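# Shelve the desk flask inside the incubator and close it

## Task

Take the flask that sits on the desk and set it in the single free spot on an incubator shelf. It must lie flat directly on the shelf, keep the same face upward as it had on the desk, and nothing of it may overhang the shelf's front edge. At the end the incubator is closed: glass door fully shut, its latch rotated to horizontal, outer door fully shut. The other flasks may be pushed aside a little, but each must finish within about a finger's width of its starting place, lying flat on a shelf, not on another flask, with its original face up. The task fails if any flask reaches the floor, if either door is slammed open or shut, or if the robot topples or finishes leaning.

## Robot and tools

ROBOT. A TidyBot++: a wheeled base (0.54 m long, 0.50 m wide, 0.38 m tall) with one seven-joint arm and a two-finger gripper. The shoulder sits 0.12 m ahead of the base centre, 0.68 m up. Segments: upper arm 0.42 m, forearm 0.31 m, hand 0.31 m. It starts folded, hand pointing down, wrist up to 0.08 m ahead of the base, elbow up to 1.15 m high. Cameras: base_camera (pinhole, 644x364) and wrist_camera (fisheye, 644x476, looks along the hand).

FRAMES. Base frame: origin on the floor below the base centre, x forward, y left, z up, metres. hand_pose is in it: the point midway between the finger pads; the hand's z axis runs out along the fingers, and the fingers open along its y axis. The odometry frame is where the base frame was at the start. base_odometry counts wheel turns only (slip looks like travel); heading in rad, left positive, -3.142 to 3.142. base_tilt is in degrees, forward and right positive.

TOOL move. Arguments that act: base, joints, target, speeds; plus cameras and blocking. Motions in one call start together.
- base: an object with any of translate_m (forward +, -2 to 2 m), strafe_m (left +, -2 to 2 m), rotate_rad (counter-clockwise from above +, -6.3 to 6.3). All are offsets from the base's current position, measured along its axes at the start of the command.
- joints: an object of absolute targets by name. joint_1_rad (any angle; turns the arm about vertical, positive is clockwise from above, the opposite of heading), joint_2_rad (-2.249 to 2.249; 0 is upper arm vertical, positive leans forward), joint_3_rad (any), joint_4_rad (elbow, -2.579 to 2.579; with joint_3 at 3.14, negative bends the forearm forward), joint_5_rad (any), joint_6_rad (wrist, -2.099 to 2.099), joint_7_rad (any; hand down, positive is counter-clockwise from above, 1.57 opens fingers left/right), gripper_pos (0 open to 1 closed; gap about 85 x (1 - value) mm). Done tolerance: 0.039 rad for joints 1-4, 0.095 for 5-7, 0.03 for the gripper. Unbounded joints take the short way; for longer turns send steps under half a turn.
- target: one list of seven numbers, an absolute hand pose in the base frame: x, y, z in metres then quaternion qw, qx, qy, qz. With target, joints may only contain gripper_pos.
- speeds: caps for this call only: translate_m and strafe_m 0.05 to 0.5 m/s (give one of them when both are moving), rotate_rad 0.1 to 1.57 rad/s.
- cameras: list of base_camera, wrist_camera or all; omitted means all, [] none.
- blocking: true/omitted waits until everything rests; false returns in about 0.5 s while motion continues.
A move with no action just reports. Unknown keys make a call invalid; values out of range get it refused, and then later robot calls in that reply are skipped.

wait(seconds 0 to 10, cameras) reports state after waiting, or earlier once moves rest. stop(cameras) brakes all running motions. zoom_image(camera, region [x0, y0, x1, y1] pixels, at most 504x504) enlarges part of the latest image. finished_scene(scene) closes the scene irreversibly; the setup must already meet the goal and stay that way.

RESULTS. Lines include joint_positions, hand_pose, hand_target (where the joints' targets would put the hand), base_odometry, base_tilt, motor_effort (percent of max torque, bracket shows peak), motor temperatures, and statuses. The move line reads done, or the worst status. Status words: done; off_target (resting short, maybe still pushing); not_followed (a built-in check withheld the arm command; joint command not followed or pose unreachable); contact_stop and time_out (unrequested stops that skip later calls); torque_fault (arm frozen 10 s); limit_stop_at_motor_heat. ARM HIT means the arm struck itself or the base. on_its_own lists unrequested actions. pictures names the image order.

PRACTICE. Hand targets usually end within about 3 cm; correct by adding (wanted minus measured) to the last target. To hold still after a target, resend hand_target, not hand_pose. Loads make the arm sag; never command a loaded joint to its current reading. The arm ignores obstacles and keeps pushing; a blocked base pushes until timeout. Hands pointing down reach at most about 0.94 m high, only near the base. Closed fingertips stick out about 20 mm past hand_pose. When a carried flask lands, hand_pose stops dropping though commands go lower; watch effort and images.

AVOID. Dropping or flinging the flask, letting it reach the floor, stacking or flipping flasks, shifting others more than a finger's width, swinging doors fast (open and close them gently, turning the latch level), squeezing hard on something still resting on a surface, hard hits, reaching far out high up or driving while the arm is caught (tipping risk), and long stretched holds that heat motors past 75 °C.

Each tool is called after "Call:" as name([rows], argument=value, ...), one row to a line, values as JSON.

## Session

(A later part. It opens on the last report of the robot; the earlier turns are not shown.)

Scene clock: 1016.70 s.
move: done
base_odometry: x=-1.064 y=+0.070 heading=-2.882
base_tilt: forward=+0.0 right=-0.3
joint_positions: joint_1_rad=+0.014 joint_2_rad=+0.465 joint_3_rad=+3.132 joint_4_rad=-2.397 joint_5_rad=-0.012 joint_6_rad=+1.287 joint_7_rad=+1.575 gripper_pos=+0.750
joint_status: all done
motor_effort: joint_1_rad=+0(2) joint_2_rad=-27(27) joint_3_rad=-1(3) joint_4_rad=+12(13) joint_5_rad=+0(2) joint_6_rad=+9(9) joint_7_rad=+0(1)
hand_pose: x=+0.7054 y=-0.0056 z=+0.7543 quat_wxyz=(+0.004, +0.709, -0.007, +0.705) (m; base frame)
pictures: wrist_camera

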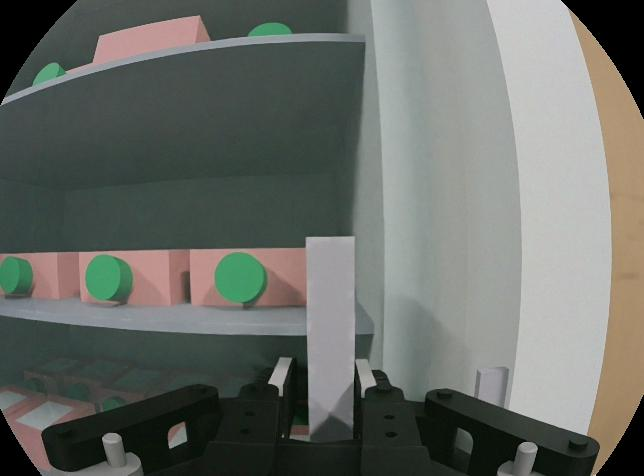

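Call:
move(base={"strafe_m": -0.003}, cameras=["wrist_camera"])

Call:
move(joints={"gripper_pos": 0.87}, cameras=["wrist_camera"])

Scene clock: 1022.87 s.
move: done
base_status: done
motor_effort: joint_1_rad=+0(3) joint_2_rad=-26(27) joint_3_rad=-1(3) joint_4_rad=+10(13) joint_5_rad=+0(2) joint_6_rad=+9(10) joint_7_rad=+0(1)
pictures: wrist_camera

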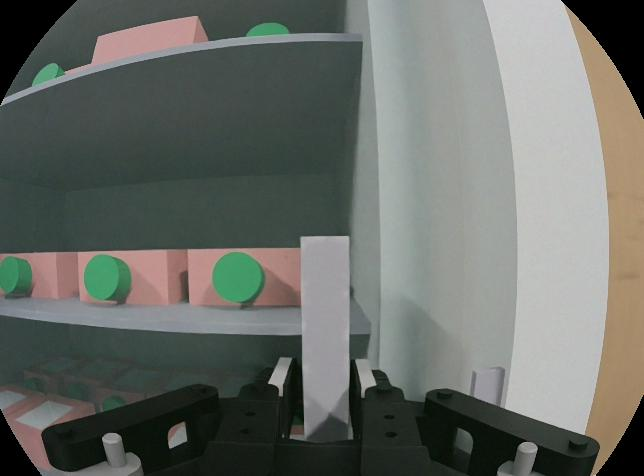

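Scene clock: 1023.40 s.
move: done
base_odometry: x=-1.064 y=+0.072 heading=-2.882
base_tilt: forward=+0.0 right=-0.2
joint_positions: joint_1_rad=+0.015 joint_2_rad=+0.465 joint_3_rad=+3.132 joint_4_rad=-2.399 joint_5_rad=-0.012 joint_6_rad=+1.288 joint_7_rad=+1.575 gripper_pos=+0.843
joint_status: all done
motor_effort: joint_1_rad=+0(6) joint_2_rad=-26(27) joint_3_rad=-2(6) joint_4_rad=+11(12) joint_5_rad=+0(5) joint_6_rad=+9(10) joint_7_rad=-2(2)
hand_pose: x=+0.7050 y=-0.0065 z=+0.7541 quat_wxyz=(+0.005, +0.709, -0.008, +0.705) (m; base frame)
pictures: wrist_camera

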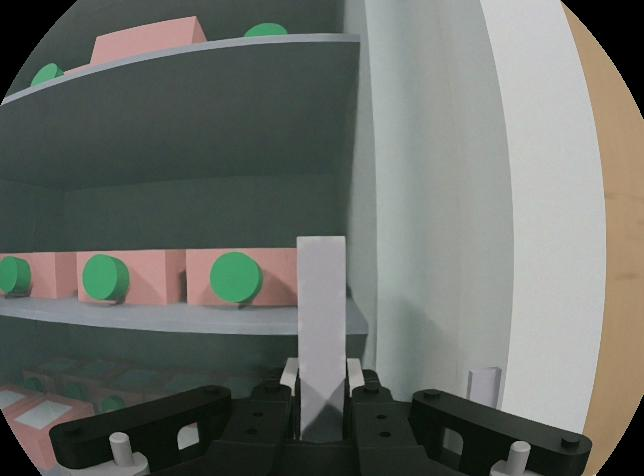

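Call:
move(joints={"joint_7_rad": 1.9}, cameras=["wrist_camera"])

Scene clock: 1027.63 s.
move: done
base_odometry: x=-1.064 y=+0.072 heading=-2.882
base_tilt: forward=+0.0 right=-0.4
joint_positions: joint_1_rad=+0.015 joint_2_rad=+0.465 joint_3_rad=+3.132 joint_4_rad=-2.399 joint_5_rad=-0.012 joint_6_rad=+1.288 joint_7_rad=+1.848 gripper_pos=+0.844
joint_status: all done
motor_effort: joint_1_rad=-2(3) joint_2_rad=-27(27) joint_3_rad=-4(4) joint_4_rad=+11(11) joint_5_rad=+2(2) joint_6_rad=+9(9) joint_7_rad=+0(2)
hand_pose: x=+0.7050 y=-0.0064 z=+0.7541 quat_wxyz=(+0.101, +0.703, +0.089, +0.698) (m; base frame)
pictures: wrist_camera

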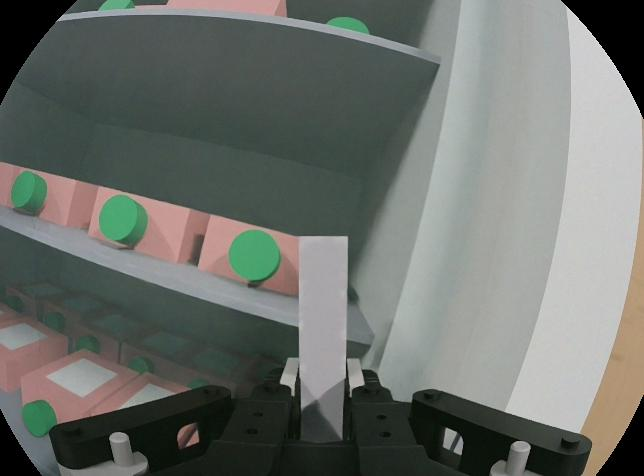

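Call:
move(joints={"joint_7_rad": 2.35}, cameras=["wrist_camera"])

Call:
move(joints={"joint_7_rad": 2.75}, cameras=["wrist_camera"])

Call:
move(joints={"joint_7_rad": 3.1}, cameras=["wrist_camera"])

Scene clock: 1036.97 s.
move: done
joint_status: all done
motor_effort: joint_1_rad=-2(3) joint_2_rad=-26(27) joint_3_rad=-3(4) joint_4_rad=+11(12) joint_5_rad=+3(3) joint_6_rad=+8(9) joint_7_rad=+1(1)
pictures: wrist_camera

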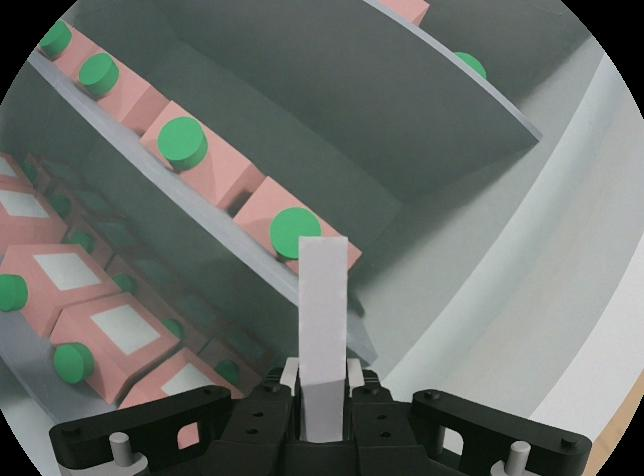

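Scene clock: 1038.10 s.
move: done
joint_status: all done
motor_effort: joint_1_rad=-3(4) joint_2_rad=-27(27) joint_3_rad=-4(4) joint_4_rad=+11(12) joint_5_rad=+3(3) joint_6_rad=+8(8) joint_7_rad=+0(1)
pictures: wrist_camera

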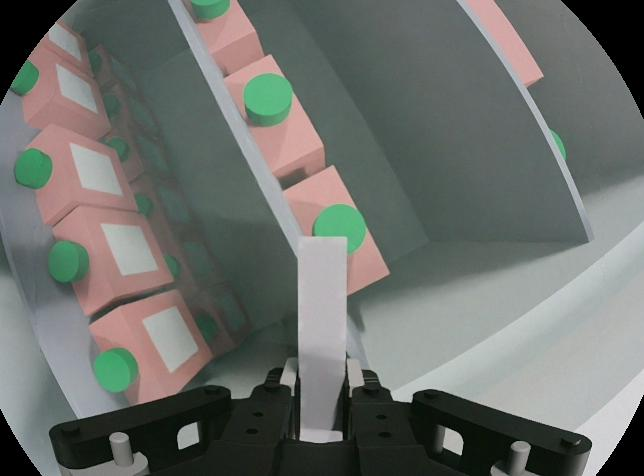

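Scene clock: 1039.20 s.
move: done
base_odometry: x=-1.064 y=+0.072 heading=-2.882
base_tilt: forward=+0.1 right=-0.3
joint_positions: joint_1_rad=+0.015 joint_2_rad=+0.465 joint_3_rad=+3.132 joint_4_rad=-2.399 joint_5_rad=-0.012 joint_6_rad=+1.289 joint_7_rad=+3.029 gripper_pos=+0.844
joint_status: all done
motor_effort: joint_1_rad=-2(4) joint_2_rad=-28(28) joint_3_rad=-3(4) joint_4_rad=+11(12) joint_5_rad=+2(3) joint_6_rad=+8(8) joint_7_rad=+1(1)
hand_pose: x=+0.7050 y=-0.0064 z=+0.7544 quat_wxyz=(+0.473, +0.534, +0.465, +0.524) (m; base frame)
pictures: wrist_camera

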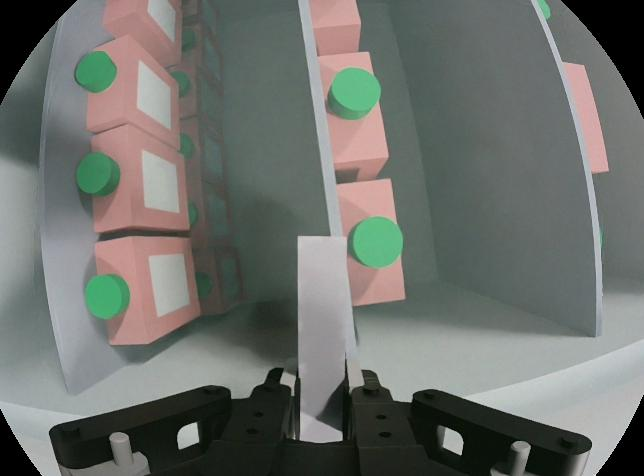

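Call:
move(joints={"joint_7_rad": 3.18}, cameras=[])

Call:
move(joints={"joint_7_rad": 3.22}, cameras=[])

Call:
move(joints={"joint_7_rad": 3.25}, cameras=["wrist_camera"])

Scene clock: 1045.30 s.
move: done
joint_status: all done
motor_effort: joint_1_rad=-2(2) joint_2_rad=-28(28) joint_3_rad=-2(3) joint_4_rad=+12(12) joint_5_rad=+2(2) joint_6_rad=+8(8) joint_7_rad=+0(1)
pictures: none

Scene clock: 1045.77 s.
move: done
joint_status: all done
motor_effort: joint_1_rad=-2(3) joint_2_rad=-28(28) joint_3_rad=-2(3) joint_4_rad=+11(12) joint_5_rad=+2(2) joint_6_rad=+8(8) joint_7_rad=+1(1)
pictures: none

Scene clock: 1046.20 s.
move: done
base_odometry: x=-1.064 y=+0.072 heading=-2.882
base_tilt: forward=+0.0 right=-0.3
joint_positions: joint_1_rad=+0.015 joint_2_rad=+0.465 joint_3_rad=+3.132 joint_4_rad=-2.399 joint_5_rad=-0.012 joint_6_rad=+1.289 joint_7_rad=+3.181 gripper_pos=+0.844
joint_status: all done
motor_effort: joint_1_rad=-2(2) joint_2_rad=-27(28) joint_3_rad=-1(3) joint_4_rad=+12(12) joint_5_rad=+3(3) joint_6_rad=+8(9) joint_7_rad=+4(4)
hand_pose: x=+0.7050 y=-0.0064 z=+0.7544 quat_wxyz=(+0.511, +0.498, +0.504, +0.486) (m; base frame)
pictures: wrist_camera

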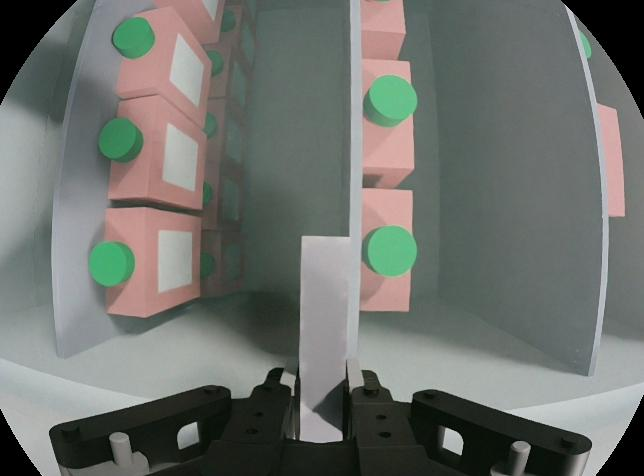

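Call:
move(joints={"joint_7_rad": 3.20}, cameras=[])

Call:
move(joints={"gripper_pos": 0.55}, cameras=["wrist_camera"])

Call:
move(base={"translate_m": -0.16}, speeds={"translate_m": 0.1}, cameras=["wrist_camera"])

Scene clock: 1053.53 s.
move: done
joint_status: all done
motor_effort: joint_1_rad=-2(2) joint_2_rad=-28(28) joint_3_rad=-2(2) joint_4_rad=+12(12) joint_5_rad=+2(3) joint_6_rad=+8(8) joint_7_rad=+3(5)
pictures: none

Scene clock: 1054.23 s.
move: done
joint_status: all done
motor_effort: joint_1_rad=-1(3) joint_2_rad=-26(29) joint_3_rad=-1(4) joint_4_rad=+10(13) joint_5_rad=+0(2) joint_6_rad=+9(10) joint_7_rad=+0(3)
pictures: wrist_camera

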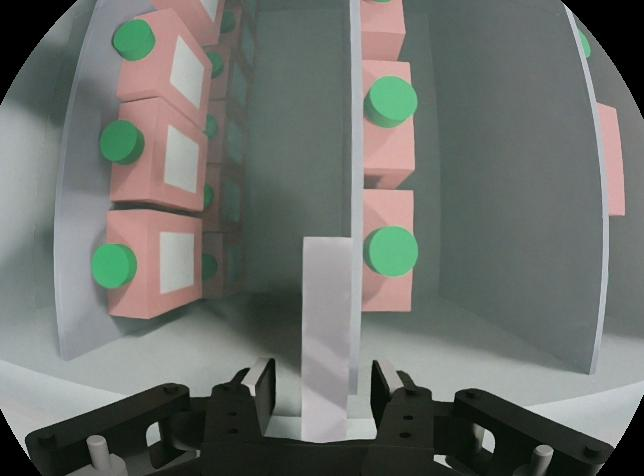

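Scene clock: 1056.37 s.
move: done
base_odometry: x=-0.910 y=+0.113 heading=-2.882
base_tilt: forward=+0.0 right=-0.2
base_status: done
joint_positions: joint_1_rad=+0.014 joint_2_rad=+0.466 joint_3_rad=+3.132 joint_4_rad=-2.402 joint_5_rad=-0.012 joint_6_rad=+1.289 joint_7_rad=+3.174 gripper_pos=+0.550
motor_effort: joint_1_rad=+0(1) joint_2_rad=-27(28) joint_3_rad=-1(2) joint_4_rad=+10(11) joint_5_rad=+0(1) joint_6_rad=+9(9) joint_7_rad=+0(1)
hand_pose: x=+0.7042 y=-0.0061 z=+0.7529 quat_wxyz=(+0.509, +0.500, +0.504, +0.487) (m; base frame)
pictures: wrist_camera

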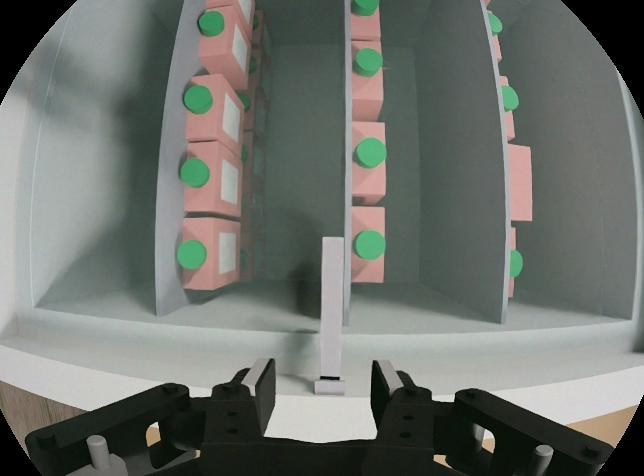

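Call:
move(base={"translate_m": -0.2}, joints={"joint_7_rad": 1.52}, speeds={"translate_m": 0.2}, cameras=["wrist_camera"])

Call:
zoom_image(camera="wrist_camera", region=[260, 240, 460, 390])

Scene clock: 1065.13 s.
move: done
base_odometry: x=-0.716 y=+0.165 heading=-2.882
base_tilt: forward=+0.1 right=-0.3
base_status: done
joint_positions: joint_1_rad=+0.014 joint_2_rad=+0.467 joint_3_rad=+3.132 joint_4_rad=-2.402 joint_5_rad=-0.012 joint_6_rad=+1.290 joint_7_rad=+1.593 gripper_pos=+0.550
joint_status: all done
motor_effort: joint_1_rad=-1(1) joint_2_rad=-26(29) joint_3_rad=-1(2) joint_4_rad=+11(11) joint_5_rad=+0(1) joint_6_rad=+9(9) joint_7_rad=+0(2)
hand_pose: x=+0.7043 y=-0.0061 z=+0.7525 quat_wxyz=(+0.011, +0.710, -0.001, +0.704) (m; base frame)
pictures: wrist_camera

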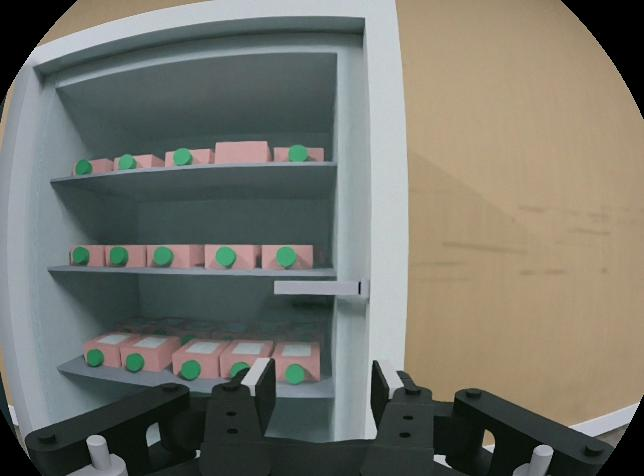

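Scaled by 2.520.

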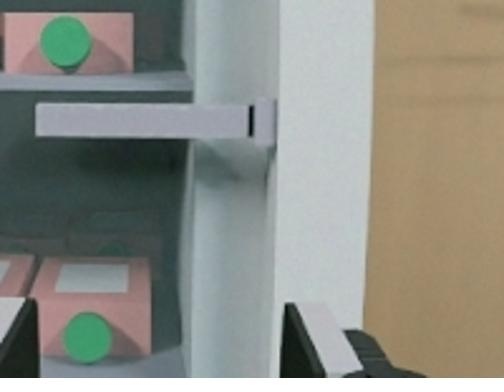

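Call:
move(base={"translate_m": -0.46}, speeds={"translate_m": 0.4}, joints={"gripper_pos": 1.0}, cameras=[])

Call:
move(base={"strafe_m": 0.985}, joints={"joint_1_rad": 0.02, "joint_2_rad": -0.19, "joint_4_rad": -1.595, "joint_6_rad": -0.15, "joint_7_rad": 1.52})

Scene clock: 1090.67 s.
move: done
base_status: done
joint_status: all done
motor_effort: joint_1_rad=+0(2) joint_2_rad=-27(29) joint_3_rad=-1(2) joint_4_rad=+9(12) joint_5_rad=+0(1) joint_6_rad=+9(9) joint_7_rad=+0(1)
pictures: none

Scene clock: 1093.93 s.
move: done
base_odometry: x=-0.018 y=-0.669 heading=-2.881
base_tilt: forward=+0.1 right=-0.3
base_status: done
joint_positions: joint_1_rad=+0.015 joint_2_rad=-0.185 joint_3_rad=+3.132 joint_4_rad=-1.610 joint_5_rad=-0.012 joint_6_rad=-0.095 joint_7_rad=+1.593 gripper_pos=+0.999
joint_status: all done
motor_effort: joint_1_rad=-1(3) joint_2_rad=-15(29) joint_3_rad=+0(3) joint_4_rad=+22(23) joint_5_rad=+0(2) joint_6_rad=+9(10) joint_7_rad=+0(1)
hand_pose: x=+0.6633 y=-0.0005 z=+1.1573 quat_wxyz=(+0.006, +0.689, +0.002, +0.725) (m; base frame)
pictures: base_camera, wrist_camera

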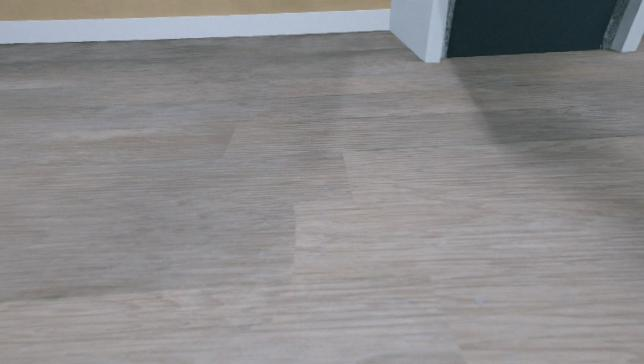

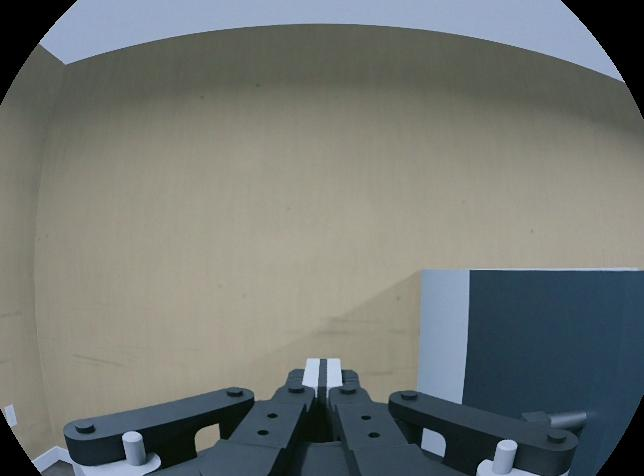

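Call:
move(joints={"joint_1_rad": 0.31, "joint_7_rad": 3.15}, cameras=[])

Call:
move(base={"translate_m": 0.15}, speeds={"translate_m": 0.15}, cameras=["wrist_camera"])

Scene clock: 1121.27 s.
move: done
joint_status: all done
motor_effort: joint_1_rad=+0(2) joint_2_rad=-15(15) joint_3_rad=+0(2) joint_4_rad=+22(23) joint_5_rad=+0(1) joint_6_rad=+9(10) joint_7_rad=+0(1)
pictures: none

Scene clock: 1122.93 s.
move: done
base_odometry: x=-0.163 y=-0.708 heading=-2.881
base_tilt: forward=+0.1 right=-0.3
base_status: done
joint_positions: joint_1_rad=+0.300 joint_2_rad=-0.184 joint_3_rad=+3.132 joint_4_rad=-1.609 joint_5_rad=-0.012 joint_6_rad=-0.097 joint_7_rad=+3.075 gripper_pos=+0.999
motor_effort: joint_1_rad=+0(2) joint_2_rad=-15(18) joint_3_rad=+0(1) joint_4_rad=+22(23) joint_5_rad=+0(0) joint_6_rad=+9(9) joint_7_rad=+0(1)
hand_pose: x=+0.6416 y=-0.1538 z=+1.1561 quat_wxyz=(+0.563, +0.569, +0.391, +0.455) (m; base frame)
pictures: wrist_camera

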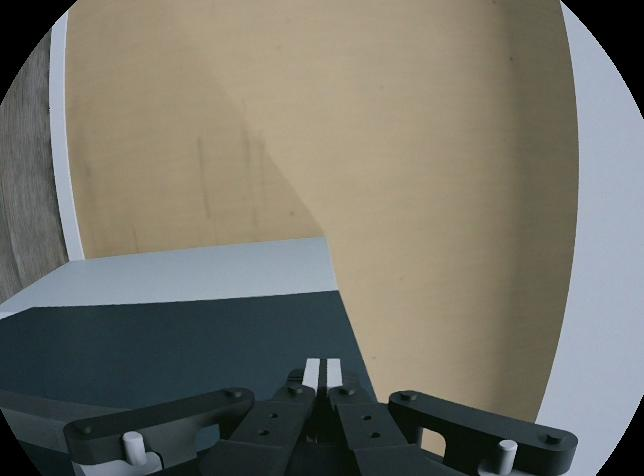

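Call:
move(base={"translate_m": 0.14}, speeds={"translate_m": 0.12}, cameras=["wrist_camera"])

Call:
move(base={"strafe_m": -0.06}, speeds={"strafe_m": 0.08}, cameras=["wrist_camera"])

Scene clock: 1132.10 s.
move: done
base_status: done
motor_effort: joint_1_rad=+0(2) joint_2_rad=-15(18) joint_3_rad=-1(2) joint_4_rad=+22(23) joint_5_rad=+0(0) joint_6_rad=+9(9) joint_7_rad=+0(1)
pictures: wrist_camera

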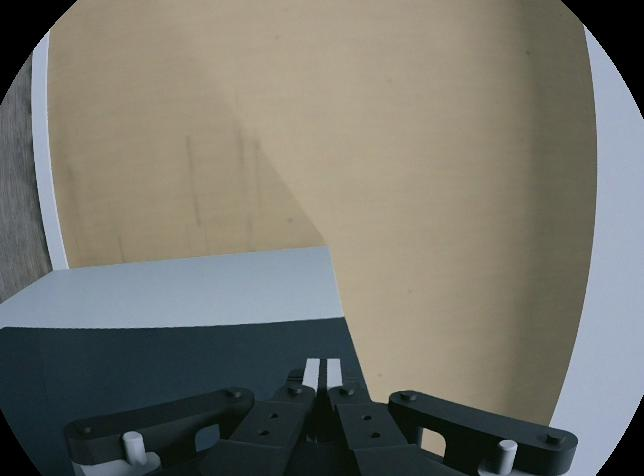

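Scene clock: 1133.37 s.
move: done
base_odometry: x=-0.314 y=-0.686 heading=-2.881
base_tilt: forward=+0.1 right=-0.3
base_status: done
joint_positions: joint_1_rad=+0.302 joint_2_rad=-0.185 joint_3_rad=+3.132 joint_4_rad=-1.609 joint_5_rad=-0.012 joint_6_rad=-0.098 joint_7_rad=+3.075 gripper_pos=+0.999
motor_effort: joint_1_rad=+0(2) joint_2_rad=-15(16) joint_3_rad=-1(2) joint_4_rad=+22(23) joint_5_rad=+0(1) joint_6_rad=+9(9) joint_7_rad=+0(1)
hand_pose: x=+0.6411 y=-0.1547 z=+1.1560 quat_wxyz=(+0.564, +0.569, +0.390, +0.454) (m; base frame)
pictures: wrist_camera

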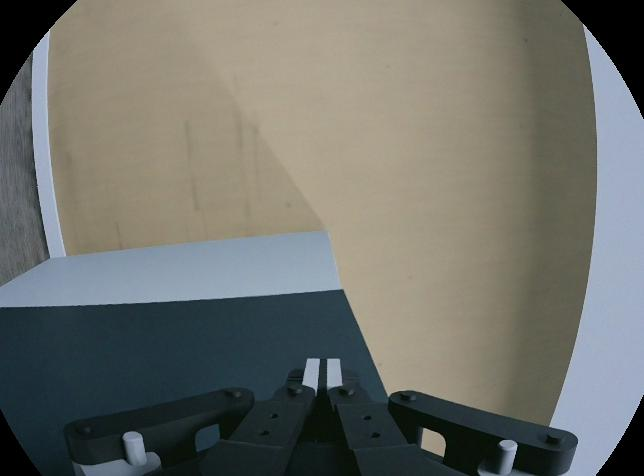

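Call:
move(base={"strafe_m": -0.10}, speeds={"strafe_m": 0.08}, cameras=["wrist_camera"])

Call:
move(base={"strafe_m": -0.12}, speeds={"strafe_m": 0.08}, cameras=["wrist_camera"])

Scene clock: 1155.13 s.
move: done
base_status: done
motor_effort: joint_1_rad=-1(4) joint_2_rad=-15(16) joint_3_rad=+0(4) joint_4_rad=+22(23) joint_5_rad=+0(1) joint_6_rad=+9(9) joint_7_rad=+0(1)
pictures: wrist_camera

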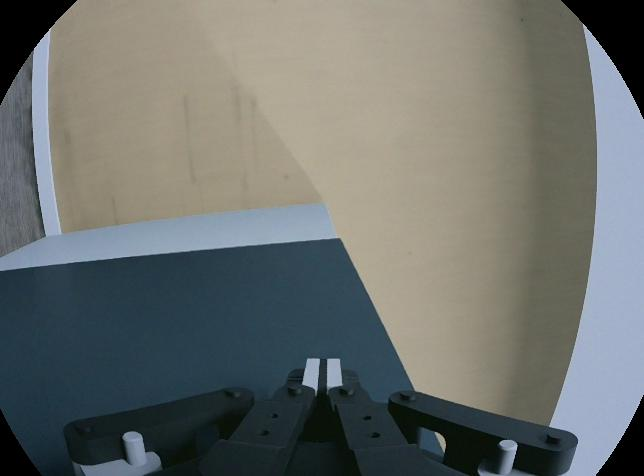

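Scene clock: 1157.17 s.
move: done
base_odometry: x=-0.371 y=-0.473 heading=-2.880
base_tilt: forward=+0.0 right=-0.3
base_status: done
joint_positions: joint_1_rad=+0.302 joint_2_rad=-0.186 joint_3_rad=+3.122 joint_4_rad=-1.609 joint_5_rad=-0.012 joint_6_rad=-0.099 joint_7_rad=+3.075 gripper_pos=+0.999
motor_effort: joint_1_rad=-1(6) joint_2_rad=-15(16) joint_3_rad=-1(7) joint_4_rad=+21(23) joint_5_rad=+0(1) joint_6_rad=+9(10) joint_7_rad=+0(1)
hand_pose: x=+0.6424 y=-0.1483 z=+1.1565 quat_wxyz=(+0.562, +0.566, +0.394, +0.457) (m; base frame)
pictures: wrist_camera

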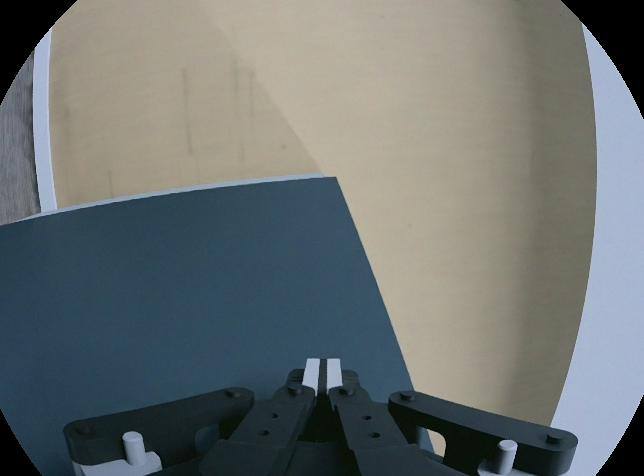

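Call:
move(base={"strafe_m": -0.15}, speeds={"strafe_m": 0.1}, cameras=["wrist_camera"])

Call:
move(base={"strafe_m": -0.13, "translate_m": 0.06}, speeds={"strafe_m": 0.1}, cameras=["wrist_camera"])

Call:
move(base={"strafe_m": -0.11, "translate_m": 0.09}, speeds={"strafe_m": 0.1}, cameras=["wrist_camera"])

Scene clock: 1169.57 s.
move: done
base_status: done
motor_effort: joint_1_rad=+0(5) joint_2_rad=-15(16) joint_3_rad=-1(6) joint_4_rad=+22(23) joint_5_rad=+1(1) joint_6_rad=+9(10) joint_7_rad=+0(1)
pictures: wrist_camera

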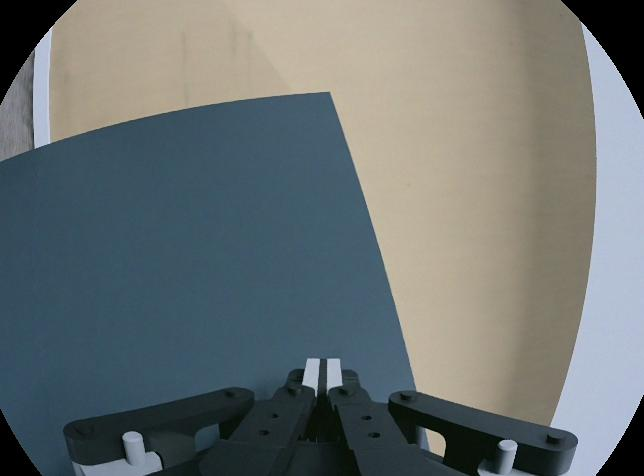

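Scene clock: 1171.53 s.
move: done
base_status: done
motor_effort: joint_1_rad=-1(4) joint_2_rad=-15(17) joint_3_rad=-1(4) joint_4_rad=+22(23) joint_5_rad=+0(1) joint_6_rad=+9(10) joint_7_rad=+1(1)
pictures: wrist_camera

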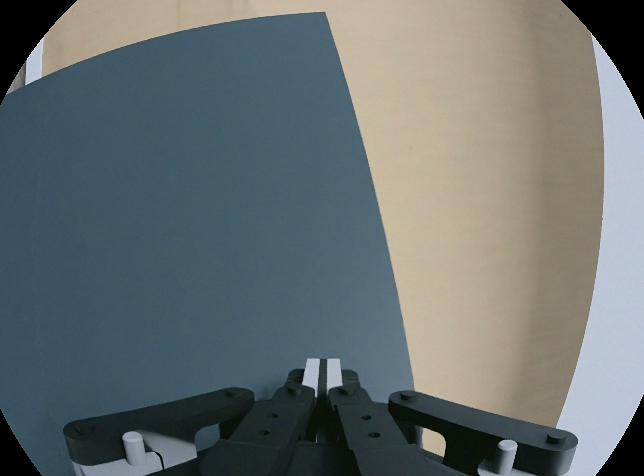

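Scene clock: 1173.50 s.
move: done
base_odometry: x=-0.617 y=-0.135 heading=-2.881
base_tilt: forward=+0.1 right=-0.3
base_status: done
joint_positions: joint_1_rad=+0.303 joint_2_rad=-0.191 joint_3_rad=+3.120 joint_4_rad=-1.609 joint_5_rad=-0.012 joint_6_rad=-0.105 joint_7_rad=+3.076 gripper_pos=+0.999
motor_effort: joint_1_rad=+0(2) joint_2_rad=-15(17) joint_3_rad=+0(4) joint_4_rad=+22(24) joint_5_rad=+0(1) joint_6_rad=+9(10) joint_7_rad=+0(1)
hand_pose: x=+0.6405 y=-0.1467 z=+1.1575 quat_wxyz=(+0.562, +0.566, +0.395, +0.457) (m; base frame)
pictures: wrist_camera

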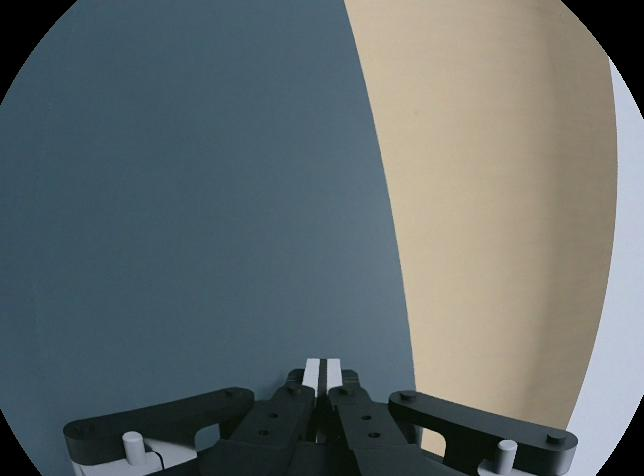

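Call:
move(base={"strafe_m": -0.10, "translate_m": 0.14}, speeds={"translate_m": 0.1}, cameras=["wrist_camera"])

Call:
move(base={"strafe_m": -0.06, "translate_m": 0.13}, speeds={"translate_m": 0.1}, cameras=["wrist_camera"])

Scene clock: 1181.13 s.
move: done
base_status: done
motor_effort: joint_1_rad=+0(2) joint_2_rad=-15(17) joint_3_rad=+0(2) joint_4_rad=+22(25) joint_5_rad=+0(1) joint_6_rad=+9(11) joint_7_rad=+0(1)
pictures: wrist_camera

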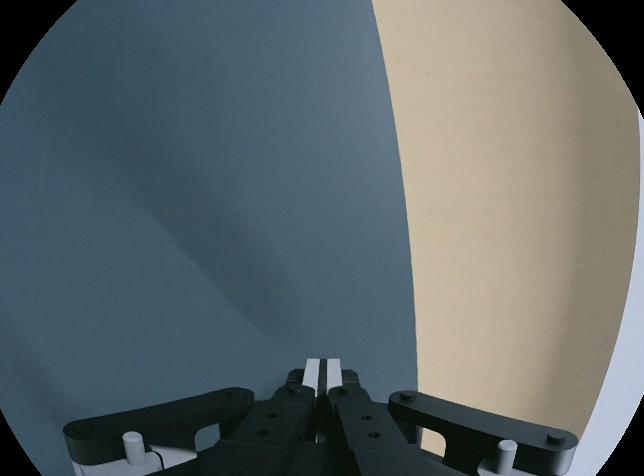

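Scene clock: 1183.10 s.
move: done
base_odometry: x=-0.919 y=-0.050 heading=-2.881
base_tilt: forward=+0.1 right=-0.3
base_status: done
joint_positions: joint_1_rad=+0.303 joint_2_rad=-0.190 joint_3_rad=+3.120 joint_4_rad=-1.608 joint_5_rad=-0.012 joint_6_rad=-0.109 joint_7_rad=+3.076 gripper_pos=+0.999
motor_effort: joint_1_rad=-1(1) joint_2_rad=-14(17) joint_3_rad=+0(1) joint_4_rad=+22(24) joint_5_rad=+0(0) joint_6_rad=+9(11) joint_7_rad=+0(1)
hand_pose: x=+0.6409 y=-0.1467 z=+1.1561 quat_wxyz=(+0.560, +0.567, +0.395, +0.456) (m; base frame)
pictures: wrist_camera

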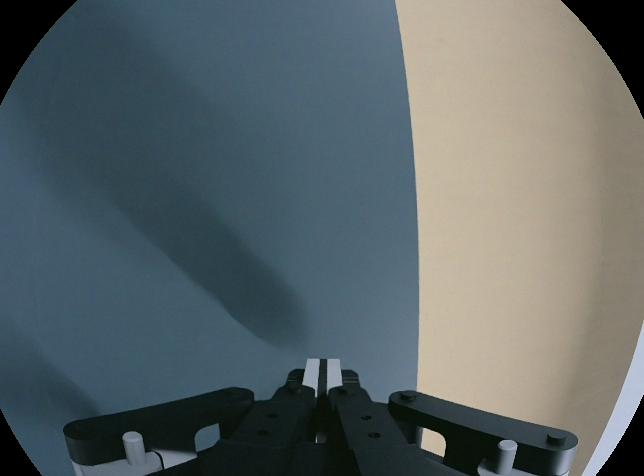

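Call:
move(base={"translate_m": 0.06}, speeds={"translate_m": 0.05}, cameras=[])

Call:
move(base={"translate_m": 0.025}, speeds={"translate_m": 0.05}, cameras=["wrist_camera"])

Scene clock: 1191.03 s.
move: done
base_status: done
motor_effort: joint_1_rad=-1(2) joint_2_rad=-15(17) joint_3_rad=+0(2) joint_4_rad=+22(24) joint_5_rad=+0(1) joint_6_rad=+9(10) joint_7_rad=+0(1)
pictures: none

Scene clock: 1192.07 s.
move: done
base_odometry: x=-1.002 y=-0.071 heading=-2.881
base_tilt: forward=+0.0 right=-0.4
base_status: done
joint_positions: joint_1_rad=+0.312 joint_2_rad=-0.239 joint_3_rad=+3.125 joint_4_rad=-1.622 joint_5_rad=-0.012 joint_6_rad=-0.149 joint_7_rad=+3.076 gripper_pos=+0.999
motor_effort: joint_1_rad=-1(3) joint_2_rad=-4(15) joint_3_rad=-1(4) joint_4_rad=+26(29) joint_5_rad=+0(1) joint_6_rad=+14(17) joint_7_rad=+0(0)
hand_pose: x=+0.6175 y=-0.1480 z=+1.1614 quat_wxyz=(+0.563, +0.571, +0.392, +0.451) (m; base frame)
pictures: wrist_camera

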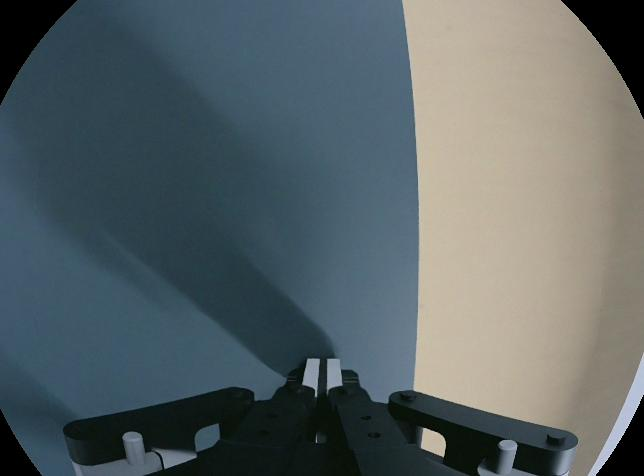

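Call:
move(base={"translate_m": 0.012}, speeds={"translate_m": 0.05}, cameras=[])

Call:
move(base={"translate_m": -0.5}, speeds={"translate_m": 0.2}, cameras=["wrist_camera"])

Call:
move(base={"strafe_m": -0.35}, joints={"joint_1_rad": 0.02, "joint_2_rad": -0.075, "joint_4_rad": -2.21, "joint_6_rad": 0.58, "joint_7_rad": 1.52}, cameras=["wrist_camera", "base_camera"])

Scene clock: 1201.87 s.
move: done
base_status: done
motor_effort: joint_1_rad=-3(4) joint_2_rad=+2(5) joint_3_rad=-4(5) joint_4_rad=+28(30) joint_5_rad=+0(1) joint_6_rad=+17(19) joint_7_rad=+0(1)
pictures: none

Scene clock: 1205.13 s.
move: done
base_status: done
motor_effort: joint_1_rad=-1(3) joint_2_rad=-15(19) joint_3_rad=-1(2) joint_4_rad=+22(27) joint_5_rad=+0(1) joint_6_rad=+9(16) joint_7_rad=+0(1)
pictures: wrist_camera

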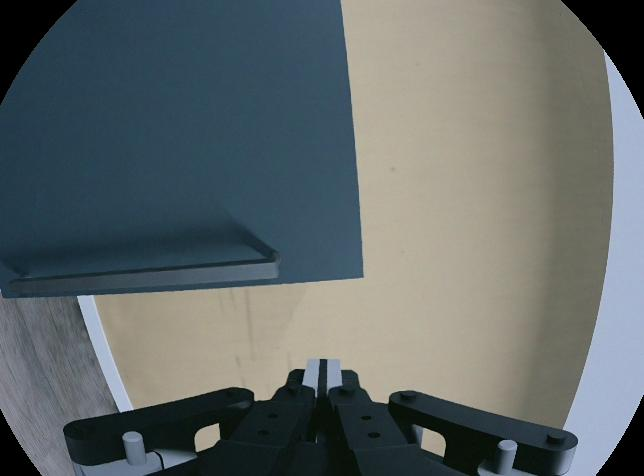

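Scene clock: 1207.60 s.
move: done
base_odometry: x=-0.620 y=+0.393 heading=-2.881
base_tilt: forward=+0.0 right=-0.3
base_status: done
joint_positions: joint_1_rad=+0.033 joint_2_rad=-0.086 joint_3_rad=+3.129 joint_4_rad=-2.200 joint_5_rad=-0.012 joint_6_rad=+0.535 joint_7_rad=+1.598 gripper_pos=+0.999
joint_status: all done
motor_effort: joint_1_rad=+0(2) joint_2_rad=-16(18) joint_3_rad=-1(3) joint_4_rad=+19(23) joint_5_rad=+0(1) joint_6_rad=+9(10) joint_7_rad=+0(1)
hand_pose: x=+0.6630 y=-0.0118 z=+0.9357 quat_wxyz=(+0.016, +0.710, -0.004, +0.704) (m; base frame)
pictures: base_camera, wrist_camera

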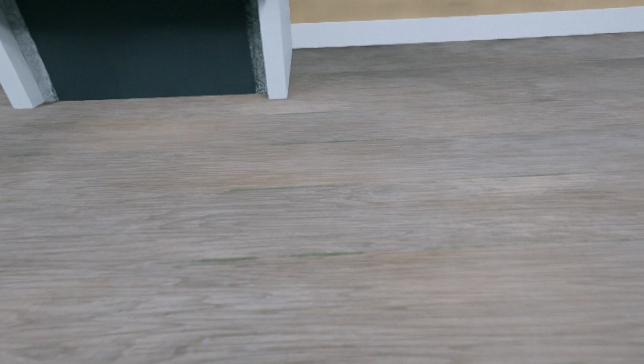

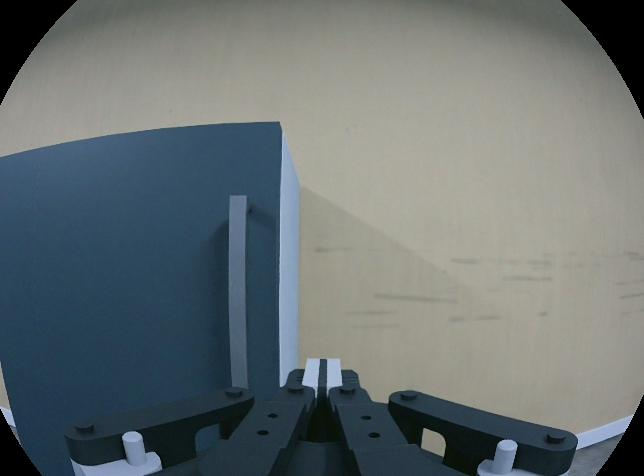

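Call:
move(base={"strafe_m": -0.55, "translate_m": 0.35}, cameras=[])

Call:
move(base={"rotate_rad": 0.8}, cameras=["wrist_camera"])

Scene clock: 1215.47 s.
move: done
base_status: done
motor_effort: joint_1_rad=+0(2) joint_2_rad=-17(18) joint_3_rad=-1(3) joint_4_rad=+20(21) joint_5_rad=+0(1) joint_6_rad=+9(9) joint_7_rad=+1(1)
pictures: none

Scene clock: 1217.23 s.
move: done
base_odometry: x=-1.099 y=+0.835 heading=-2.082
base_tilt: forward=+0.1 right=-0.4
base_status: done
joint_positions: joint_1_rad=+0.018 joint_2_rad=-0.077 joint_3_rad=+3.129 joint_4_rad=-2.201 joint_5_rad=-0.012 joint_6_rad=+0.539 joint_7_rad=+1.595 gripper_pos=+0.999
motor_effort: joint_1_rad=+0(2) joint_2_rad=-17(18) joint_3_rad=-1(3) joint_4_rad=+20(20) joint_5_rad=+1(1) joint_6_rad=+9(9) joint_7_rad=+0(1)
hand_pose: x=+0.6652 y=-0.0035 z=+0.9321 quat_wxyz=(+0.009, +0.712, +0.001, +0.702) (m; base frame)
pictures: wrist_camera

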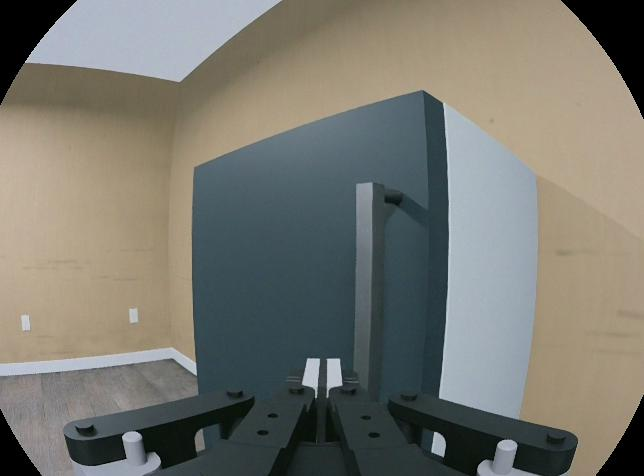

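Call:
zoom_image(camera="wrist_camera", region=[390, 80, 490, 250])

Call:
zoom_image(camera="wrist_camera", region=[400, 240, 500, 410])

Scaled by 2.965.

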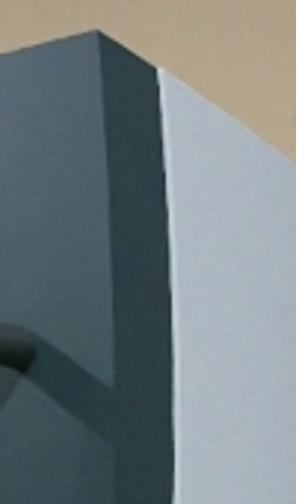

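Scaled by 2.965.

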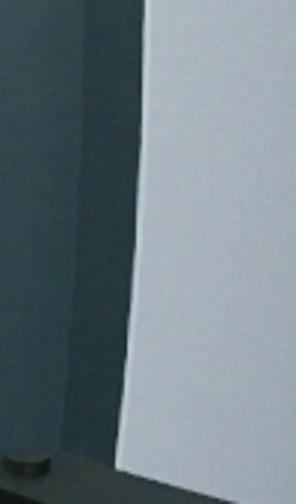

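Call:
move(base={"translate_m": 0.17, "strafe_m": -0.32}, speeds={"translate_m": 0.25}, cameras=["wrist_camera"])

Call:
zoom_image(camera="wrist_camera", region=[250, 20, 450, 360])

Scene clock: 1242.70 s.
move: done
base_odometry: x=-1.462 y=+0.843 heading=-2.081
base_tilt: forward=+0.0 right=-0.3
base_status: done
joint_positions: joint_1_rad=+0.018 joint_2_rad=-0.077 joint_3_rad=+3.129 joint_4_rad=-2.201 joint_5_rad=-0.012 joint_6_rad=+0.540 joint_7_rad=+1.595 gripper_pos=+0.999
motor_effort: joint_1_rad=+0(2) joint_2_rad=-17(18) joint_3_rad=+0(2) joint_4_rad=+19(20) joint_5_rad=+0(1) joint_6_rad=+9(9) joint_7_rad=+1(1)
hand_pose: x=+0.6652 y=-0.0035 z=+0.9320 quat_wxyz=(+0.009, +0.712, +0.001, +0.702) (m; base frame)
pictures: wrist_camera

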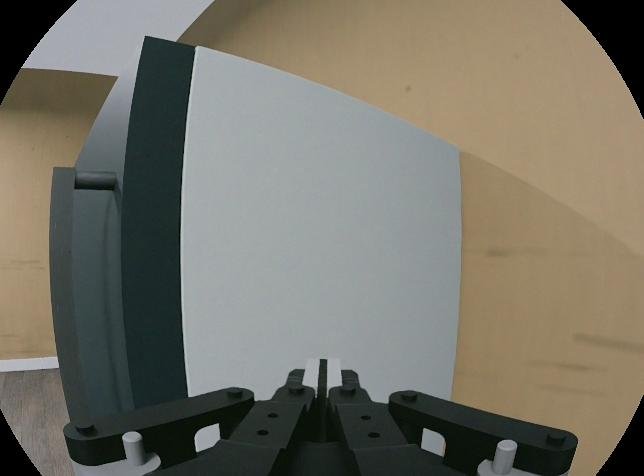

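Scaled by 1.482.

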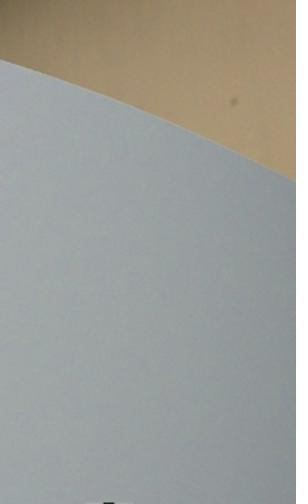

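Flush. All conditions look met.

Call:
finished_scene(scene=2)

The scene is finished: the task was done.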